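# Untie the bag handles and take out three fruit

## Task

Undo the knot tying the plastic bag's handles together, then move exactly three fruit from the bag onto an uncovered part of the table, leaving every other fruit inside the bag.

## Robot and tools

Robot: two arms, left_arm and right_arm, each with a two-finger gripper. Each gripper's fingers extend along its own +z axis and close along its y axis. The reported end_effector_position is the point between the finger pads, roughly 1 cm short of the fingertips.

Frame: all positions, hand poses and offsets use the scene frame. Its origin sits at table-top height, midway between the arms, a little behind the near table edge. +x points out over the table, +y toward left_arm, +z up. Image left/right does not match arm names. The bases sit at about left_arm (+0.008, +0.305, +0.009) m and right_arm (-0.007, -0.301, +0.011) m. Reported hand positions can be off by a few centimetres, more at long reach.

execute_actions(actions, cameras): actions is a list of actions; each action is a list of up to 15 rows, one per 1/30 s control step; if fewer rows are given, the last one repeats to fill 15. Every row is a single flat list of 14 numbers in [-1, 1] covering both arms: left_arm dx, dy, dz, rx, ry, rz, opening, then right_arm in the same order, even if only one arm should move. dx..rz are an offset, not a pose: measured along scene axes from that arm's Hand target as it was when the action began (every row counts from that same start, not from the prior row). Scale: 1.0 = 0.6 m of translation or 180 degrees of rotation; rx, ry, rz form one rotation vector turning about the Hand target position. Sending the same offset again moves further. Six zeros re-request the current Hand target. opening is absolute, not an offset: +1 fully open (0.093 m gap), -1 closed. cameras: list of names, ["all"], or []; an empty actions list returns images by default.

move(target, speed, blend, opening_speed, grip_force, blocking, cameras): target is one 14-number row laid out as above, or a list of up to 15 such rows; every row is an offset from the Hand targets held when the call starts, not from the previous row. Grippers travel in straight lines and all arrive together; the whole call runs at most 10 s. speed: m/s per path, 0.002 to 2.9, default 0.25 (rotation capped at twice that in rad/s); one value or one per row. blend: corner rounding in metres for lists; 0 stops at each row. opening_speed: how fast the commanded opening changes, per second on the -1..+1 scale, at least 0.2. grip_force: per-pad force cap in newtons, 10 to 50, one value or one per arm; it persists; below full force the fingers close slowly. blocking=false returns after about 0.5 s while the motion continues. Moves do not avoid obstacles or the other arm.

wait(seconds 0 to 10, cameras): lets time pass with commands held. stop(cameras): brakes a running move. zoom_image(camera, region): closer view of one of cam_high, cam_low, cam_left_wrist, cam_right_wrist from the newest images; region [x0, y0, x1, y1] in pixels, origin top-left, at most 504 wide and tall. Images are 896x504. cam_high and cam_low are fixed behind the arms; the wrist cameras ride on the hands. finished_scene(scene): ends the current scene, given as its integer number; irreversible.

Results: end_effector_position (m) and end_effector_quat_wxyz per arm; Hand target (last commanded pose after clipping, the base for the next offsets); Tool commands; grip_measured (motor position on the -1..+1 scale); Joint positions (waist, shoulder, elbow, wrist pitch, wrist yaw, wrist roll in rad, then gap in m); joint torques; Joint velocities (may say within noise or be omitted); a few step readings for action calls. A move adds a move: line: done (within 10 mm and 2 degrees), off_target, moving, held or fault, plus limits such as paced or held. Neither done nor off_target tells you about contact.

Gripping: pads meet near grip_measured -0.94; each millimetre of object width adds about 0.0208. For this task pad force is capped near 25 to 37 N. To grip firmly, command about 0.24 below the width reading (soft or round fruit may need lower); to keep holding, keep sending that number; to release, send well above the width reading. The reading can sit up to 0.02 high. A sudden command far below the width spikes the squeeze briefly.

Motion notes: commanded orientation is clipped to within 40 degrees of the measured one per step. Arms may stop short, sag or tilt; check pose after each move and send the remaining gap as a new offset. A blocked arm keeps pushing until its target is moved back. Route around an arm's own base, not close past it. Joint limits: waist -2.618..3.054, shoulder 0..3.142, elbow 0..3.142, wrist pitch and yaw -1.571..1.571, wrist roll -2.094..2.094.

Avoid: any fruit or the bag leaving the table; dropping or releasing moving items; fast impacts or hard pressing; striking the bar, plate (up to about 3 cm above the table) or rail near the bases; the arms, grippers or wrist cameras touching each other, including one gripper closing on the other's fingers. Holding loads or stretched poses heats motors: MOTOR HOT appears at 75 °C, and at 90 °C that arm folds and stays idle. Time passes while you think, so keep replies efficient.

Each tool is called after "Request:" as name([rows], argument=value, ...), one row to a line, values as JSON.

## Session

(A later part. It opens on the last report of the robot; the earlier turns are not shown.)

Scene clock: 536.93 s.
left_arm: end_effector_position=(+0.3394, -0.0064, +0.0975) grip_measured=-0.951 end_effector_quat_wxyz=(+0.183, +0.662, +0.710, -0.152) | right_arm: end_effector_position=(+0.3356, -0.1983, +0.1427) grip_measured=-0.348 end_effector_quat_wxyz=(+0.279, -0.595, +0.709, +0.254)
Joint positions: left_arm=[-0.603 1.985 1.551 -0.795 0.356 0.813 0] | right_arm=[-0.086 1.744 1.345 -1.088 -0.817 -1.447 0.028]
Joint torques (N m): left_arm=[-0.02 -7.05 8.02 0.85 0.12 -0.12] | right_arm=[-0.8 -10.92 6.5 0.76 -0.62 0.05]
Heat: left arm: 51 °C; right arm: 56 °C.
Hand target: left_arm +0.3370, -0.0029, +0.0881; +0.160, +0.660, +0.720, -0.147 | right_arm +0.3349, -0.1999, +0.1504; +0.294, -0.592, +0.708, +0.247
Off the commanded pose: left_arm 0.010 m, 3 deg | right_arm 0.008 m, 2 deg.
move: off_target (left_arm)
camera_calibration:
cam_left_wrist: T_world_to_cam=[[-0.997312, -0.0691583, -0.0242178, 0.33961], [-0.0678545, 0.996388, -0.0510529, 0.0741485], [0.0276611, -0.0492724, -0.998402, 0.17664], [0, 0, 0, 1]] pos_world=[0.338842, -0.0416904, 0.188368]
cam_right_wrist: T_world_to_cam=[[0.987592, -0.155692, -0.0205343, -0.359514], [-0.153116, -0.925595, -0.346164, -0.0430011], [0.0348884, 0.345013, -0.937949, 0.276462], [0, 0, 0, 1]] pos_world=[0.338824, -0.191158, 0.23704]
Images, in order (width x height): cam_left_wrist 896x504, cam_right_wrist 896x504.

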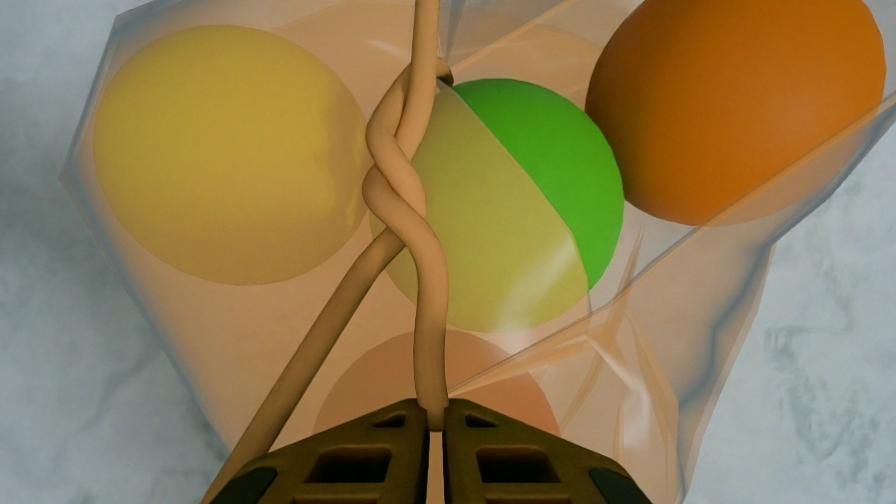

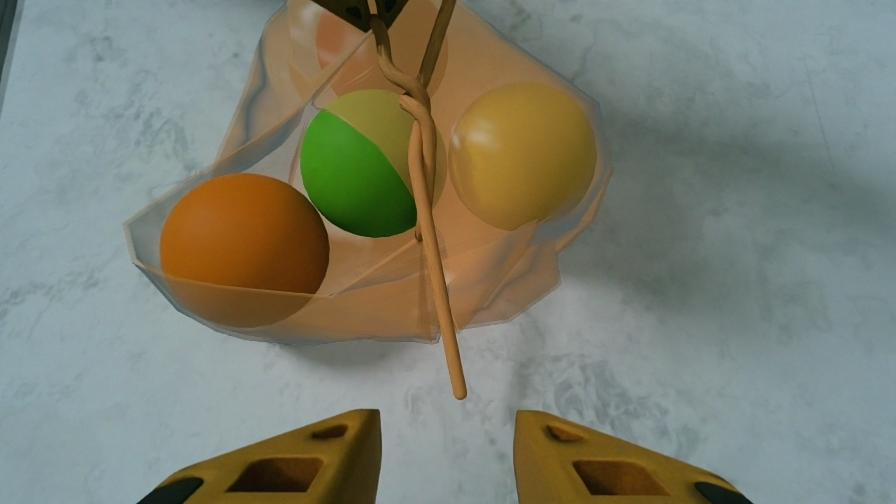

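Request:
move(target=[0,0.0,0.03,-0.166,-0.0145,0,-1,0,0,0,0,0,0,-0.35], speed=0.1, cameras=["cam_left_wrist","cam_right_wrist","cam_low"])

Request:
zoom_image(camera="cam_right_wrist", region=[280, 0, 580, 200])

Request:
zoom_image(camera="cam_low", region=[220, 220, 440, 360])

Scene clock: 570.07 s.
left_arm: end_effector_position=(+0.3378, -0.0053, +0.0981) grip_measured=-0.952 end_effector_quat_wxyz=(+0.331, +0.603, +0.656, -0.311) | right_arm: end_effector_position=(+0.3356, -0.1983, +0.1427) grip_measured=-0.348 end_effector_quat_wxyz=(+0.279, -0.595, +0.709, +0.254)
Joint positions: left_arm=[-0.474 1.874 1.14 -0.195 0.762 0.725 0] | right_arm=[-0.086 1.744 1.345 -1.088 -0.817 -1.447 0.028]
Joint torques (N m): left_arm=[0.8 -10.03 5.37 1.71 0.54 -0.12] | right_arm=[-0.95 -10.76 6.46 0.77 -0.59 0.08]
Heat: left arm: 51 °C; right arm: 55 °C.
Hand target: left_arm +0.3370, -0.0029, +0.1061; +0.340, +0.599, +0.654, -0.312 | right_arm +0.3349, -0.1999, +0.1504; +0.294, -0.592, +0.708, +0.247
Off the commanded pose: left_arm 0.008 m, 1 deg | right_arm 0.008 m, 2 deg.
move: done
camera_calibration:
cam_left_wrist: T_world_to_cam=[[-0.997435, -0.0711803, 0.00753063, 0.334982], [-0.0656446, 0.867743, -0.492659, 0.114866], [0.0285329, -0.491889, -0.87019, 0.162036], [0, 0, 0, 1]] pos_world=[0.33704, 0.00387336, 0.195069]
cam_right_wrist: T_world_to_cam=[[0.987592, -0.155692, -0.0205343, -0.359514], [-0.153116, -0.925595, -0.346164, -0.0430011], [0.0348884, 0.345013, -0.937949, 0.276462], [0, 0, 0, 1]] pos_world=[0.338824, -0.191158, 0.23704]
Images, in order (width x height): cam_low 896x504, cam_left_wrist 896x504, cam_right_wrist 896x504.

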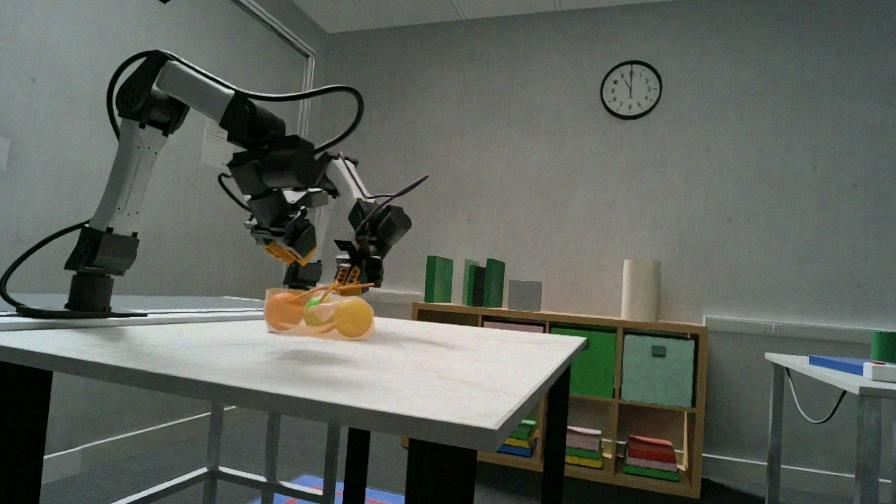

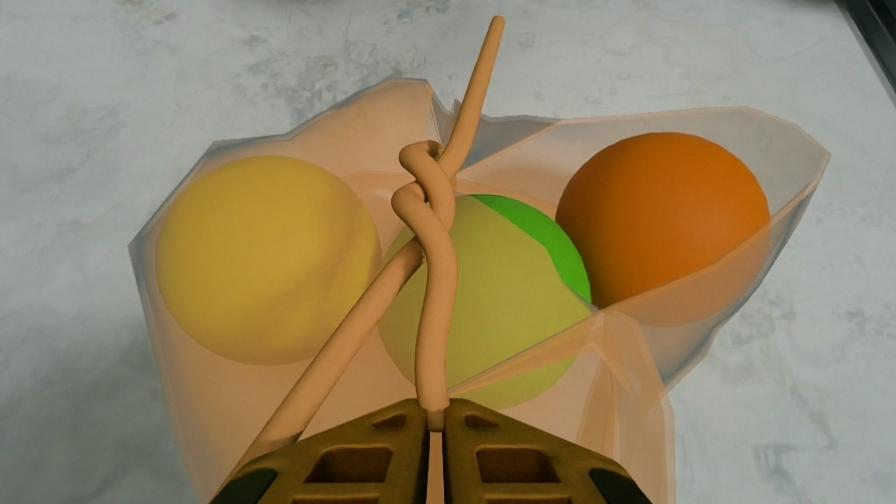

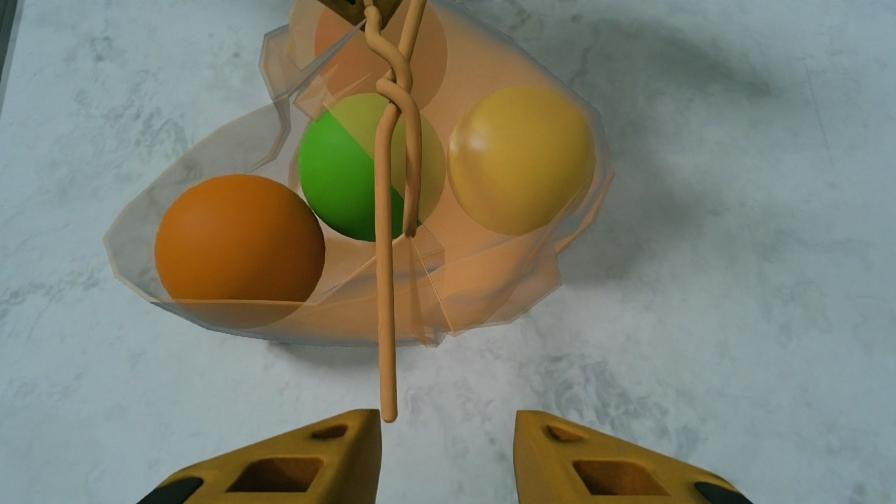

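Scaled by 1.680 from the camera's 896x504 image, which has a finer 1280x720 frame.

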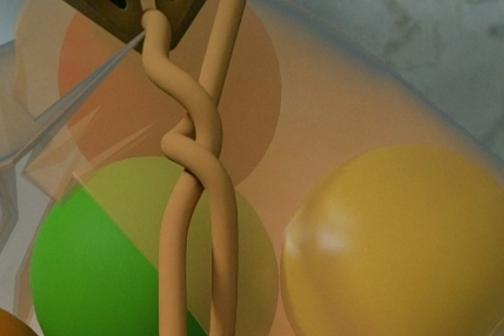

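Scaled by 2.291 from the camera's 896x504 image, which has a finer 1280x720 frame.

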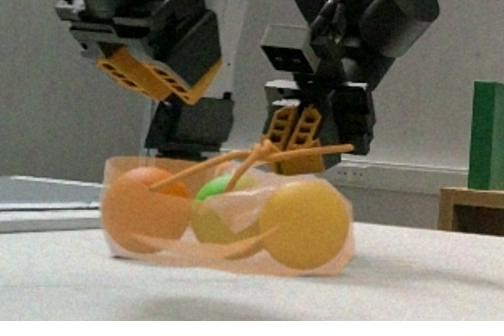

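Request:
move(target=[0,0.0,0.03,-0.0954,0.0039,-0.0832,-1,0,0,0,0,0,0,-0.35], speed=0.1, cameras=["cam_left_wrist","cam_right_wrist","cam_low"])

Request:
zoom_image(camera="cam_right_wrist", region=[280, 0, 580, 250])

Request:
zoom_image(camera="cam_low", region=[220, 220, 440, 360])

Scene clock: 639.13 s.
left_arm: end_effector_position=(+0.3322, -0.0034, +0.1256) grip_measured=-0.952 end_effector_quat_wxyz=(+0.380, +0.621, +0.518, -0.449) | right_arm: end_effector_position=(+0.3356, -0.1983, +0.1427) grip_measured=-0.348 end_effector_quat_wxyz=(+0.279, -0.595, +0.709, +0.254)
Joint positions: left_arm=[-0.38 1.977 1.198 -0.172 1.196 0.916 0] | right_arm=[-0.086 1.744 1.345 -1.088 -0.817 -1.447 0.028]
Joint torques (N m): left_arm=[0.91 -6.98 8.24 1.21 0.64 0.08] | right_arm=[-0.98 -10.73 6.45 0.76 -0.59 0.06]
Heat: left arm: 59 °C; right arm: 54 °C.
Hand target: left_arm +0.3370, -0.0029, +0.1242; +0.378, +0.620, +0.519, -0.451 | right_arm +0.3349, -0.1999, +0.1504; +0.294, -0.592, +0.708, +0.247
Off the commanded pose: left_arm 0.005 m, 0 deg | right_arm 0.008 m, 2 deg.
move: done
camera_calibration:
cam_left_wrist: T_world_to_cam=[[-0.983312, 0.181623, -0.0104821, 0.327761], [0.130294, 0.662867, -0.737313, 0.0912905], [-0.126965, -0.726375, -0.675469, 0.213417], [0, 0, 0, 1]] pos_world=[0.337493, 0.0349783, 0.214902]
cam_right_wrist: T_world_to_cam=[[0.987592, -0.155692, -0.0205343, -0.359514], [-0.153116, -0.925595, -0.346164, -0.0430011], [0.0348884, 0.345013, -0.937949, 0.276462], [0, 0, 0, 1]] pos_world=[0.338824, -0.191158, 0.23704]
Images, in order (width x height): cam_low 896x504, cam_left_wrist 896x504, cam_right_wrist 896x504.

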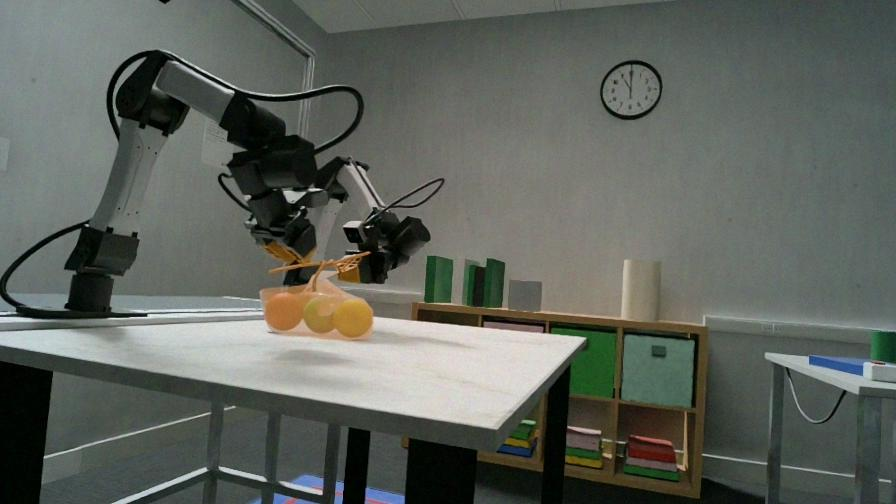

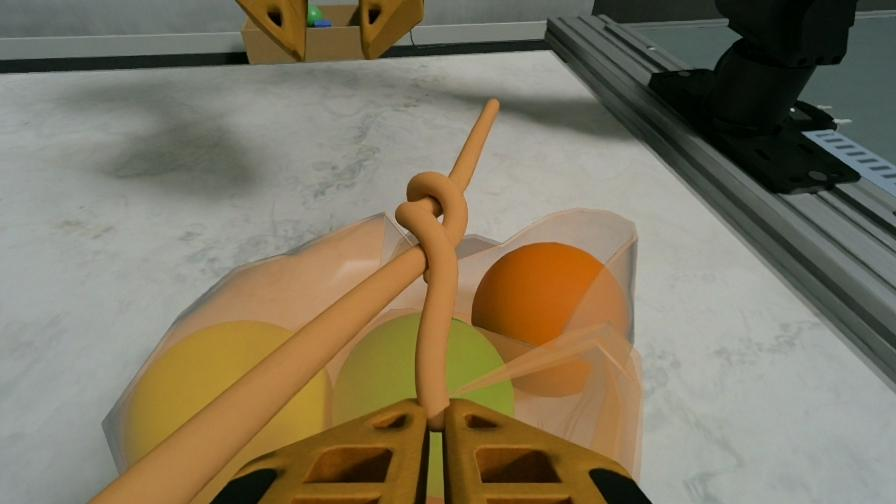

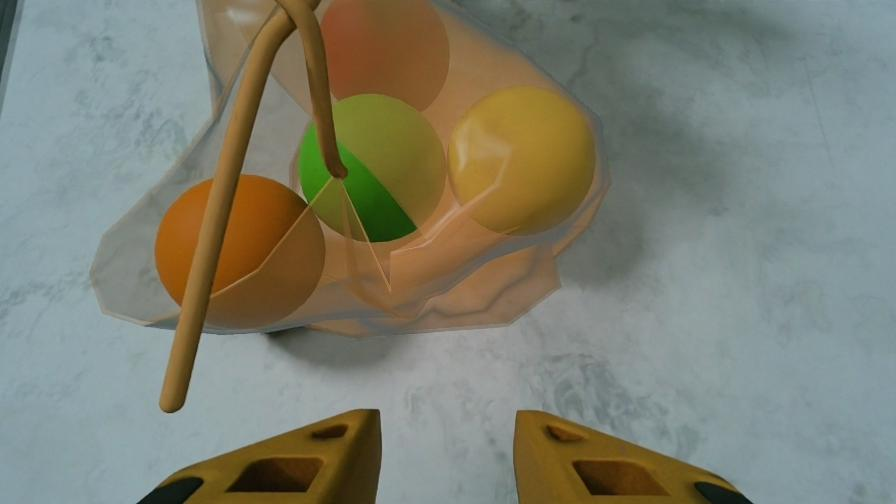

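Scaled by 1.680 from the camera's 896x504 image, which has a finer 1280x720 frame.

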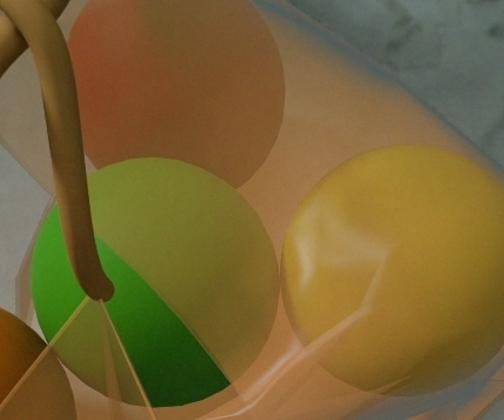

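Scaled by 2.291 from the camera's 896x504 image, which has a finer 1280x720 frame.

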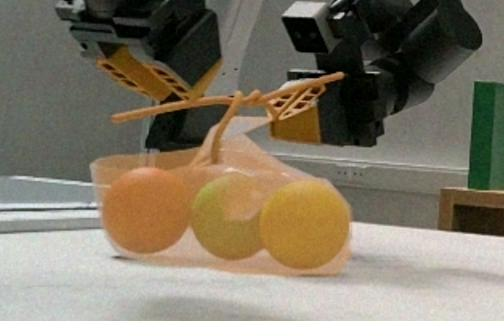

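Request:
move(target=[0,0,0,0,0,0,-1,-0.0257,0.11,-0.02,0,0,0.168,-0.5], speed=0.12, cameras=["cam_left_wrist","cam_right_wrist","cam_low"])

Request:
zoom_image(camera="cam_low", region=[220, 200, 440, 340])

Scene clock: 685.93 s.
left_arm: end_effector_position=(+0.3321, -0.0034, +0.1256) grip_measured=-0.952 end_effector_quat_wxyz=(+0.380, +0.621, +0.518, -0.449) | right_arm: end_effector_position=(+0.3178, -0.1336, +0.1373) grip_measured=-0.498 end_effector_quat_wxyz=(-0.227, +0.753, -0.532, -0.315)
Joint positions: left_arm=[-0.38 1.977 1.198 -0.172 1.196 0.917 0] | right_arm=[0.111 1.973 1.62 -1.408 -0.813 -1.891 0.021]
Joint torques (N m): left_arm=[0.85 -7.04 8.21 1.23 0.69 0.07] | right_arm=[-0.02 -7.76 10.62 -0.3 -0.32 -0.11]
Heat: left arm: 56 °C; right arm: 53 °C.
Hand target: left_arm +0.3370, -0.0029, +0.1242; +0.378, +0.620, +0.519, -0.451 | right_arm +0.3195, -0.1339, +0.1384; -0.220, +0.757, -0.529, -0.315
Off the commanded pose: left_arm 0.005 m, 0 deg | right_arm 0.002 m, 1 deg.
move: done
camera_calibration:
cam_left_wrist: T_world_to_cam=[[-0.983229, 0.182035, -0.0111286, 0.32784], [0.131008, 0.662529, -0.737491, 0.0911066], [-0.126876, -0.72658, -0.675265, 0.21349], [0, 0, 0, 1]] pos_world=[0.337493, 0.0350788, 0.215001]
cam_right_wrist: T_world_to_cam=[[0.940985, 0.338218, 0.012464, -0.255806], [0.318784, -0.873345, -0.368299, -0.127692], [-0.11368, 0.350537, -0.929624, 0.29643], [0, 0, 0, 1]] pos_world=[0.315114, -0.128911, 0.231728]
Images, in order (width x height): cam_low 896x504, cam_left_wrist 896x504, cam_right_wrist 896x504.

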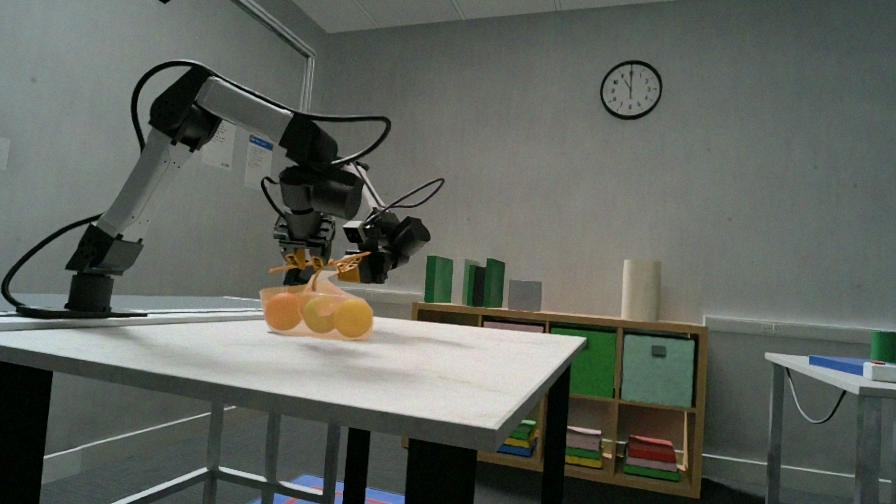

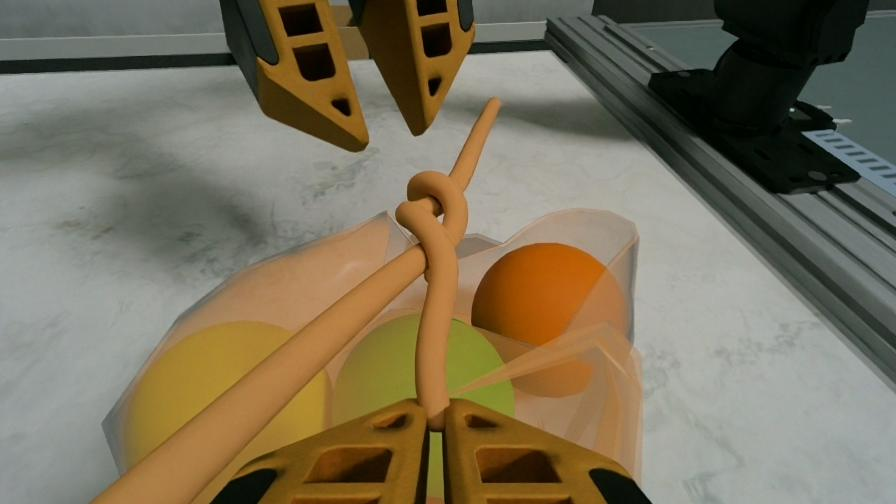

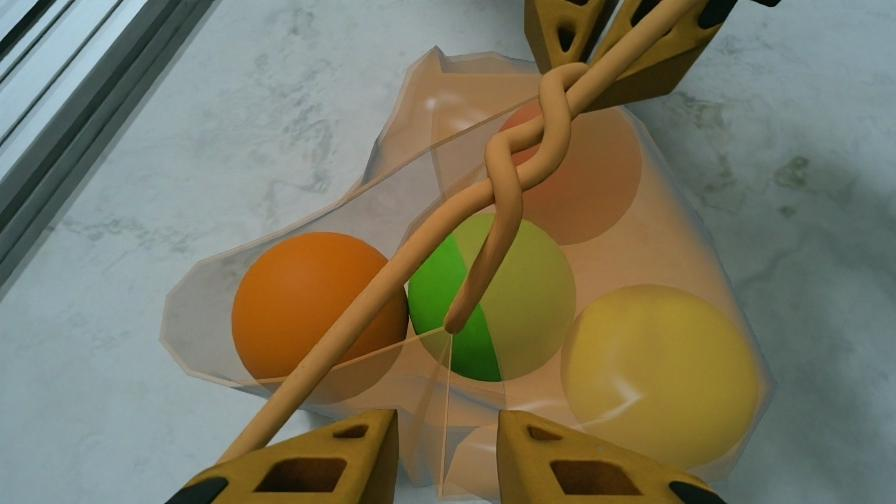

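Scaled by 2.291 from the camera's 896x504 image, which has a finer 1280x720 frame.

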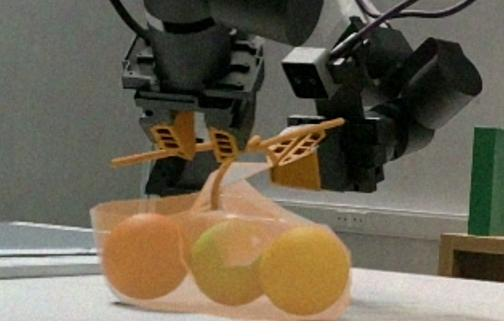

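Request:
move(target=[0,0,0,0,0,0,-1,-0.02,0.08,-0.084,0,0,0,-0.5], speed=0.07, cameras=["cam_left_wrist","cam_right_wrist","cam_low"])

Request:
zoom_image(camera="cam_low", region=[220, 200, 440, 340])

Scene clock: 738.60 s.
left_arm: end_effector_position=(+0.3321, -0.0034, +0.1256) grip_measured=-0.952 end_effector_quat_wxyz=(+0.380, +0.621, +0.518, -0.449) | right_arm: end_effector_position=(+0.3095, -0.0868, +0.0932) grip_measured=-0.498 end_effector_quat_wxyz=(-0.222, +0.760, -0.526, -0.309)
Joint positions: left_arm=[-0.38 1.977 1.198 -0.172 1.196 0.917 0] | right_arm=[0.253 1.973 1.463 -1.107 -0.813 -1.707 0.021]
Joint torques (N m): left_arm=[0.81 -6.91 8.21 1.19 0.68 0.05] | right_arm=[0.02 -8.73 6.13 0.44 -0.51 0.09]
Heat: left arm: 54 °C; right arm: 56 °C.
Hand target: left_arm +0.3370, -0.0029, +0.1242; +0.378, +0.620, +0.519, -0.451 | right_arm +0.3074, -0.0859, +0.0880; -0.220, +0.757, -0.529, -0.315
Off the commanded pose: left_arm 0.005 m, 0 deg | right_arm 0.006 m, 1 deg.
move: done
camera_calibration:
cam_left_wrist: T_world_to_cam=[[-0.983229, 0.182035, -0.0111286, 0.32784], [0.131008, 0.662529, -0.737491, 0.0911066], [-0.126876, -0.72658, -0.675265, 0.21349], [0, 0, 0, 1]] pos_world=[0.337493, 0.0350788, 0.215001]
cam_right_wrist: T_world_to_cam=[[0.935005, 0.354142, 0.0187074, -0.260534], [0.3375, -0.872388, -0.353599, -0.107363], [-0.108904, 0.33693, -0.93521, 0.236022], [0, 0, 0, 1]] pos_world=[0.305539, -0.0809199, 0.187641]
Images, in order (width x height): cam_low 896x504, cam_left_wrist 896x504, cam_right_wrist 896x504.

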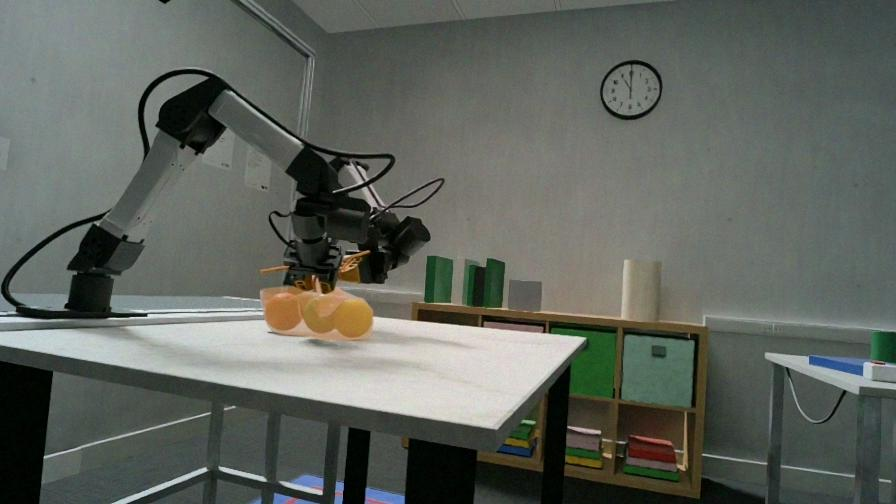

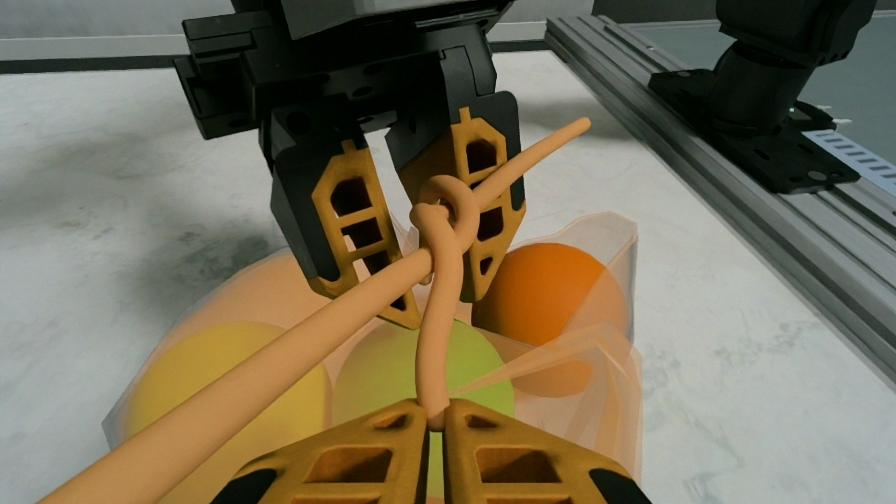

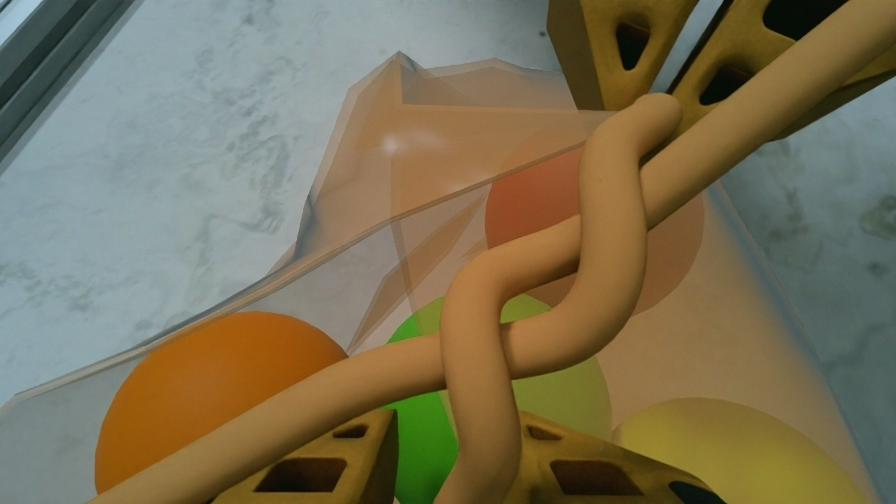

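Scaled by 2.291 from the camera's 896x504 image, which has a finer 1280x720 frame.

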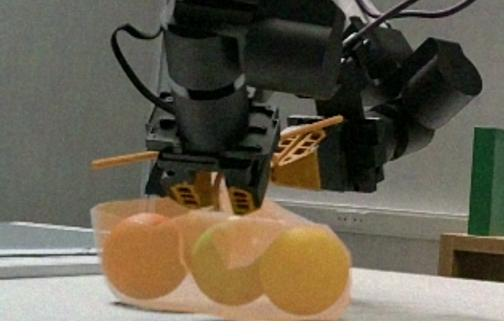

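Request:
move(target=[0,0,0,0,0,0,-1,0,0,0.008,0,0,0,-1], speed=0.1, opening_speed=0.5, cameras=["cam_left_wrist","cam_right_wrist","cam_low"])

Request:
zoom_image(camera="cam_right_wrist", region=[300, 250, 650, 504])

Scene clock: 777.27 s.
left_arm: end_effector_position=(+0.3321, -0.0034, +0.1256) grip_measured=-0.952 end_effector_quat_wxyz=(+0.380, +0.621, +0.518, -0.449) | right_arm: end_effector_position=(+0.3095, -0.0867, +0.0932) grip_measured=-0.906 end_effector_quat_wxyz=(-0.222, +0.760, -0.526, -0.309)
Joint positions: left_arm=[-0.38 1.977 1.198 -0.172 1.196 0.917 0] | right_arm=[0.253 1.973 1.463 -1.107 -0.813 -1.706 0.002]
Joint torques (N m): left_arm=[0.85 -6.97 8.18 1.2 0.68 0.05] | right_arm=[0.1 -9.2 7.36 0.28 -0.56 0.08]
Heat: left arm: 54 °C; right arm: 53 °C.
Hand target: left_arm +0.3370, -0.0029, +0.1242; +0.378, +0.620, +0.519, -0.451 | right_arm +0.3074, -0.0859, +0.0928; -0.220, +0.757, -0.529, -0.315
Off the commanded pose: left_arm 0.005 m, 0 deg | right_arm 0.002 m, 1 deg.
move: done
camera_calibration:
cam_left_wrist: T_world_to_cam=[[-0.983229, 0.182035, -0.0111286, 0.32784], [0.131008, 0.662529, -0.737491, 0.0911066], [-0.126876, -0.72658, -0.675265, 0.21349], [0, 0, 0, 1]] pos_world=[0.337493, 0.0350788, 0.215001]
cam_right_wrist: T_world_to_cam=[[0.935104, 0.353873, 0.0188371, -0.260703], [0.33729, -0.87246, -0.353621, -0.107335], [-0.108702, 0.337026, -0.935199, 0.235977], [0, 0, 0, 1]] pos_world=[0.305639, -0.0809199, 0.187641]
Images, in order (width x height): cam_low 896x504, cam_left_wrist 896x504, cam_right_wrist 896x504.

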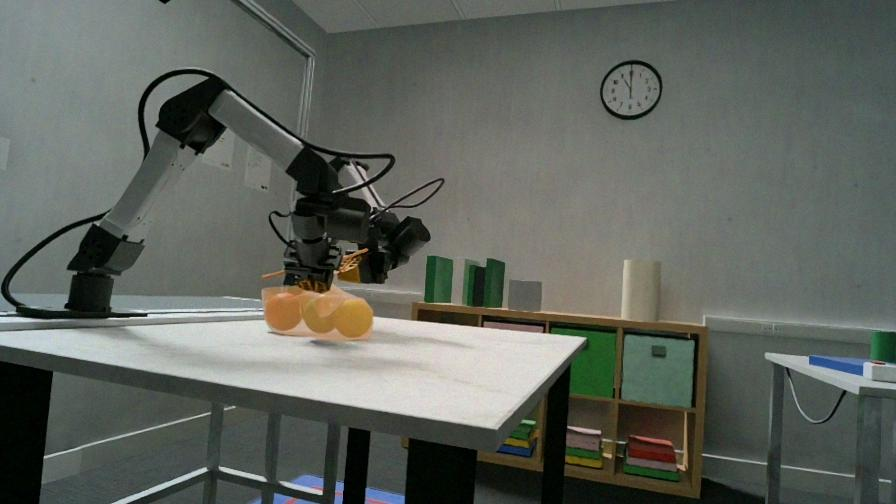

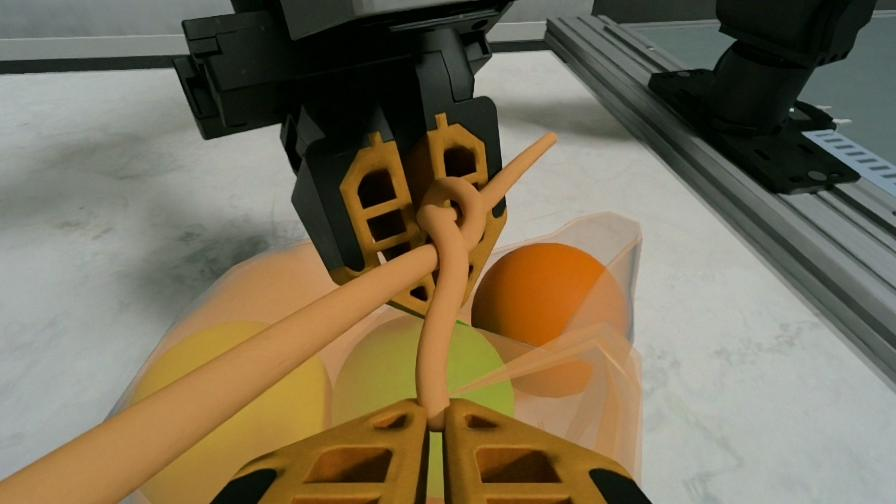

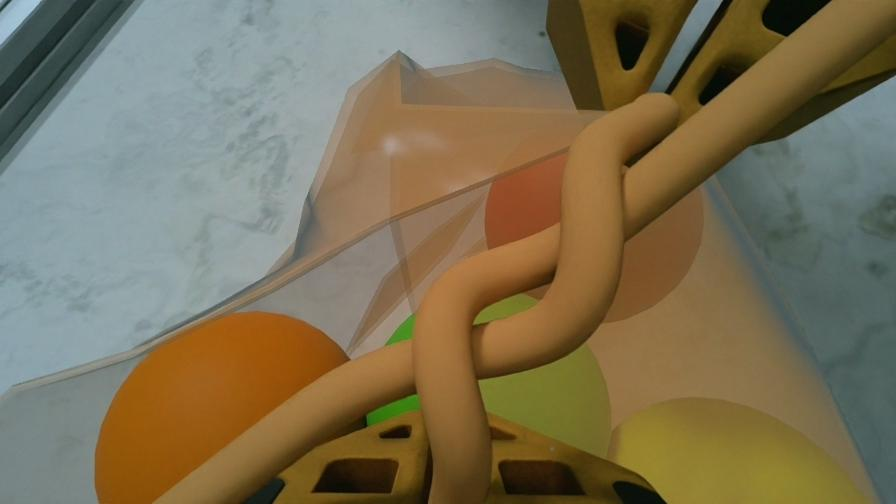

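Scaled by 1.440 from the camera's 896x504 image, which has a finer 1280x720 frame.

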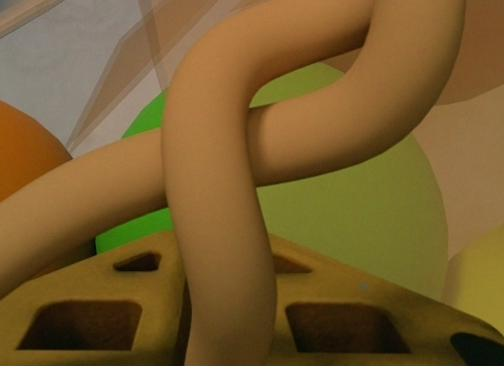

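Request:
move(target=[0,0.05,0.01,0,0,0,-1,0,-0.05,0.01,0,0,0,-1], speed=0.06, cameras=["cam_left_wrist","cam_right_wrist","cam_low"])

Request:
zoom_image(camera="cam_low", region=[220, 200, 440, 340])

Scene clock: 797.07 s.
left_arm: end_effector_position=(+0.3328, +0.0267, +0.1237) grip_measured=-0.952 end_effector_quat_wxyz=(+0.373, +0.618, +0.523, -0.453) | right_arm: end_effector_position=(+0.3088, -0.1121, +0.0956) grip_measured=-0.906 end_effector_quat_wxyz=(-0.222, +0.758, -0.527, -0.313)
Joint positions: left_arm=[-0.306 1.977 1.224 -0.392 1.233 1.103 0] | right_arm=[0.182 1.973 1.463 -1.187 -0.813 -1.808 0.002]
Joint torques (N m): left_arm=[0.75 -8.35 8.01 0.94 0.74 0.11] | right_arm=[-0.79 -9.63 7.86 -0.16 -0.48 -0.09]
Heat: left arm: 54 °C; right arm: 53 °C.
Hand target: left_arm +0.3369, +0.0271, +0.1301; +0.378, +0.620, +0.519, -0.451 | right_arm +0.3075, -0.1160, +0.0988; -0.220, +0.757, -0.529, -0.315
Off the commanded pose: left_arm 0.008 m, 1 deg | right_arm 0.005 m, 1 deg.
move: done
camera_calibration:
cam_left_wrist: T_world_to_cam=[[-0.983344, 0.181576, 0.00803401, 0.320649], [0.117337, 0.667968, -0.734881, 0.0738308], [-0.138803, -0.721698, -0.678148, 0.238332], [0, 0, 0, 1]] pos_world=[0.339727, 0.0644652, 0.213305]
cam_right_wrist: T_world_to_cam=[[0.935563, 0.352881, 0.0140227, -0.250885], [0.333982, -0.871154, -0.359927, -0.12652], [-0.114796, 0.341418, -0.932875, 0.248752], [0, 0, 0, 1]] pos_world=[0.30553, -0.106615, 0.190035]
Images, in order (width x height): cam_low 896x504, cam_left_wrist 896x504, cam_right_wrist 896x504.

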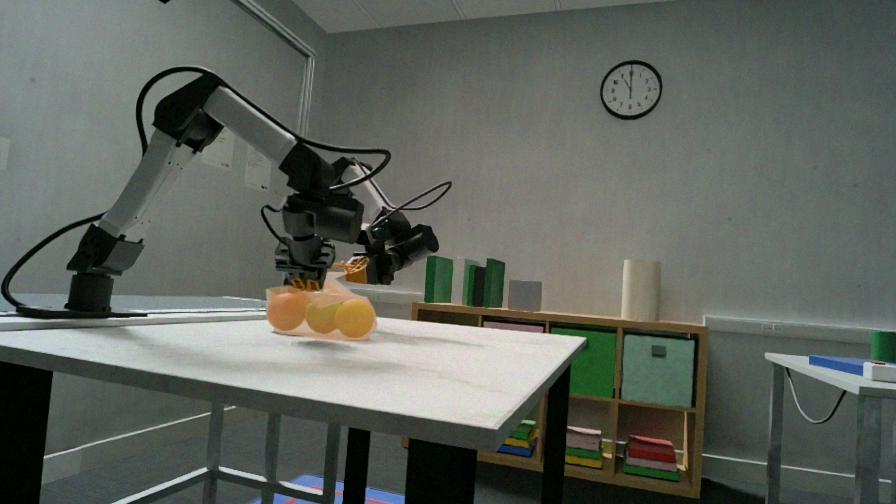

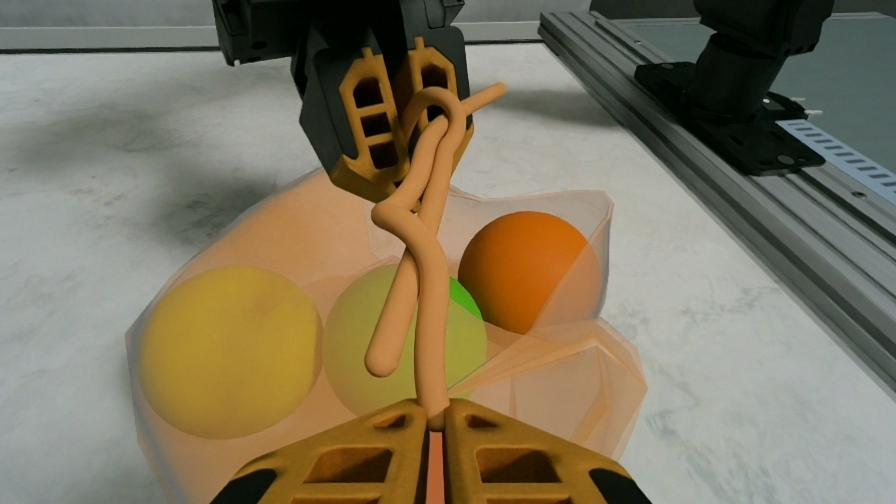

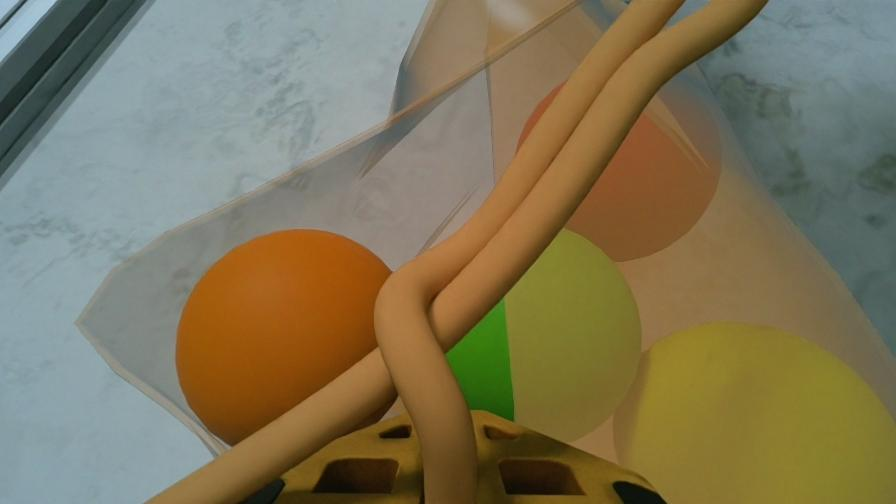

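Scaled by 2.291 from the camera's 896x504 image, which has a finer 1280x720 frame.

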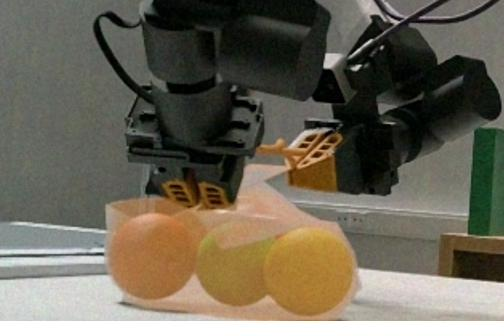

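Request:
move(target=[0,0.067,0.01,0,0,0,-1,0,-0.06,0.01,0,0,0,-1], speed=0.06, cameras=["cam_left_wrist","cam_right_wrist","cam_low"])

Request:
zoom_image(camera="cam_low", region=[220, 200, 440, 340])

Scene clock: 808.00 s.
left_arm: end_effector_position=(+0.3324, +0.0666, +0.1356) grip_measured=-0.952 end_effector_quat_wxyz=(+0.377, +0.621, +0.519, -0.449) | right_arm: end_effector_position=(+0.3039, -0.1470, +0.1005) grip_measured=-0.906 end_effector_quat_wxyz=(-0.222, +0.754, -0.528, -0.321)
Joint positions: left_arm=[-0.201 1.977 1.301 -0.76 1.261 1.424 0] | right_arm=[0.082 1.973 1.463 -1.304 -0.806 -1.952 0.002]
Joint torques (N m): left_arm=[0.75 -6.95 7.82 0.51 0.81 0.08] | right_arm=[-1.05 -8.91 9.98 -0.4 -0.31 -0.06]
Heat: left arm: 55 °C; right arm: 53 °C.
Hand target: left_arm +0.3370, +0.0673, +0.1362; +0.378, +0.620, +0.519, -0.451 | right_arm +0.3074, -0.1519, +0.1048; -0.220, +0.757, -0.529, -0.315
Off the commanded pose: left_arm 0.005 m, 0 deg | right_arm 0.007 m, 1 deg.
move: done
camera_calibration:
cam_left_wrist: T_world_to_cam=[[-0.983115, 0.182897, -0.00578419, 0.314651], [0.128234, 0.66605, -0.734802, 0.0523264], [-0.13054, -0.723136, -0.678257, 0.272521], [0, 0, 0, 1]] pos_world=[0.338203, 0.104669, 0.225109]
cam_right_wrist: T_world_to_cam=[[0.936618, 0.350337, 0.00330452, -0.233587], [0.326257, -0.868725, -0.372656, -0.149653], [-0.127684, 0.350114, -0.927964, 0.269429], [0, 0, 0, 1]] pos_world=[0.302009, -0.142504, 0.195023]
Images, in order (width x height): cam_low 896x504, cam_left_wrist 896x504, cam_right_wrist 896x504.

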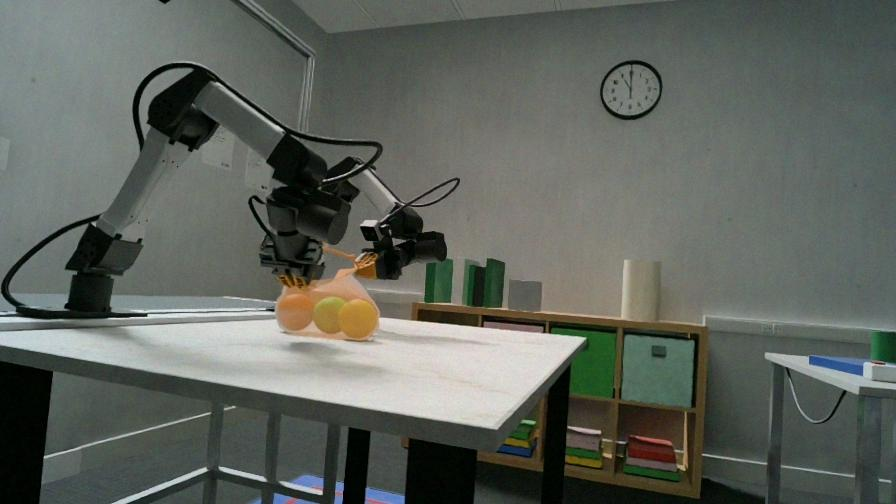

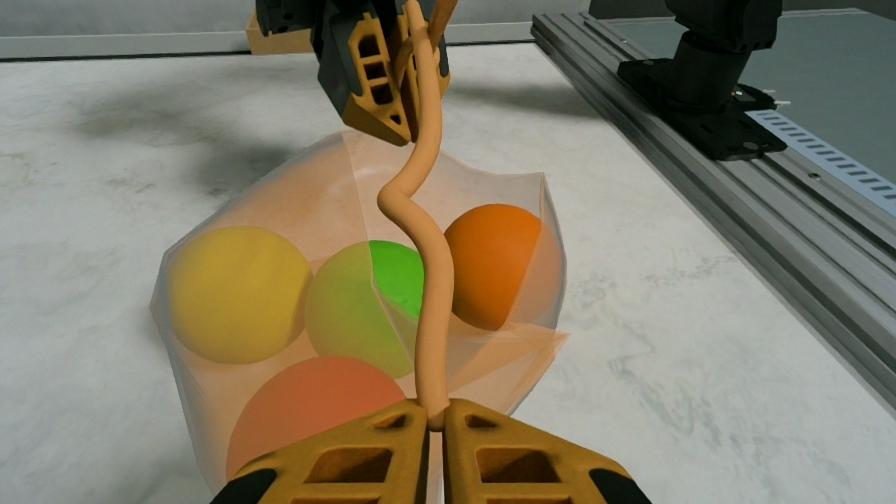

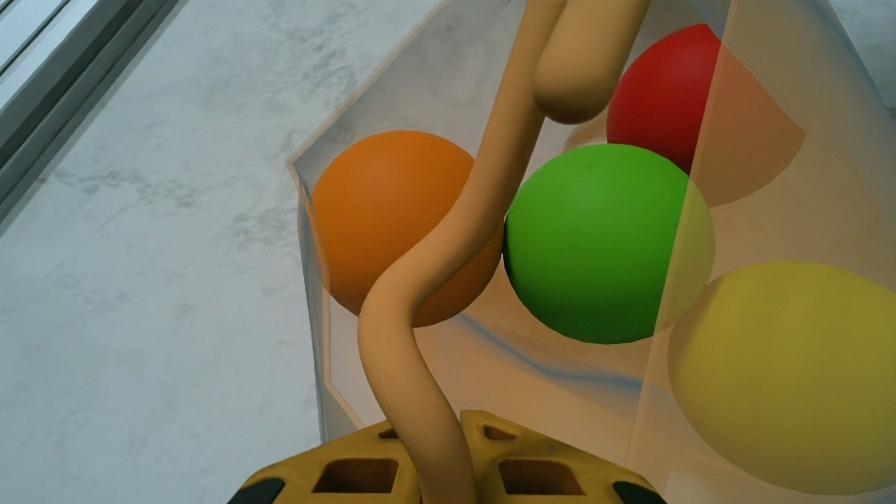

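Scaled by 2.291 from the camera's 896x504 image, which has a finer 1280x720 frame.

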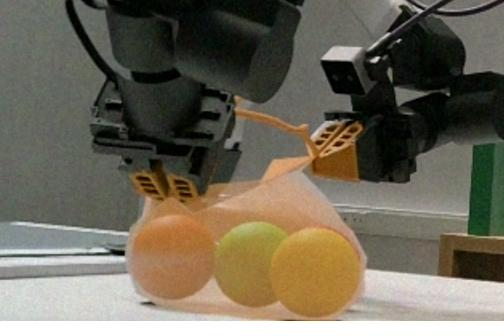

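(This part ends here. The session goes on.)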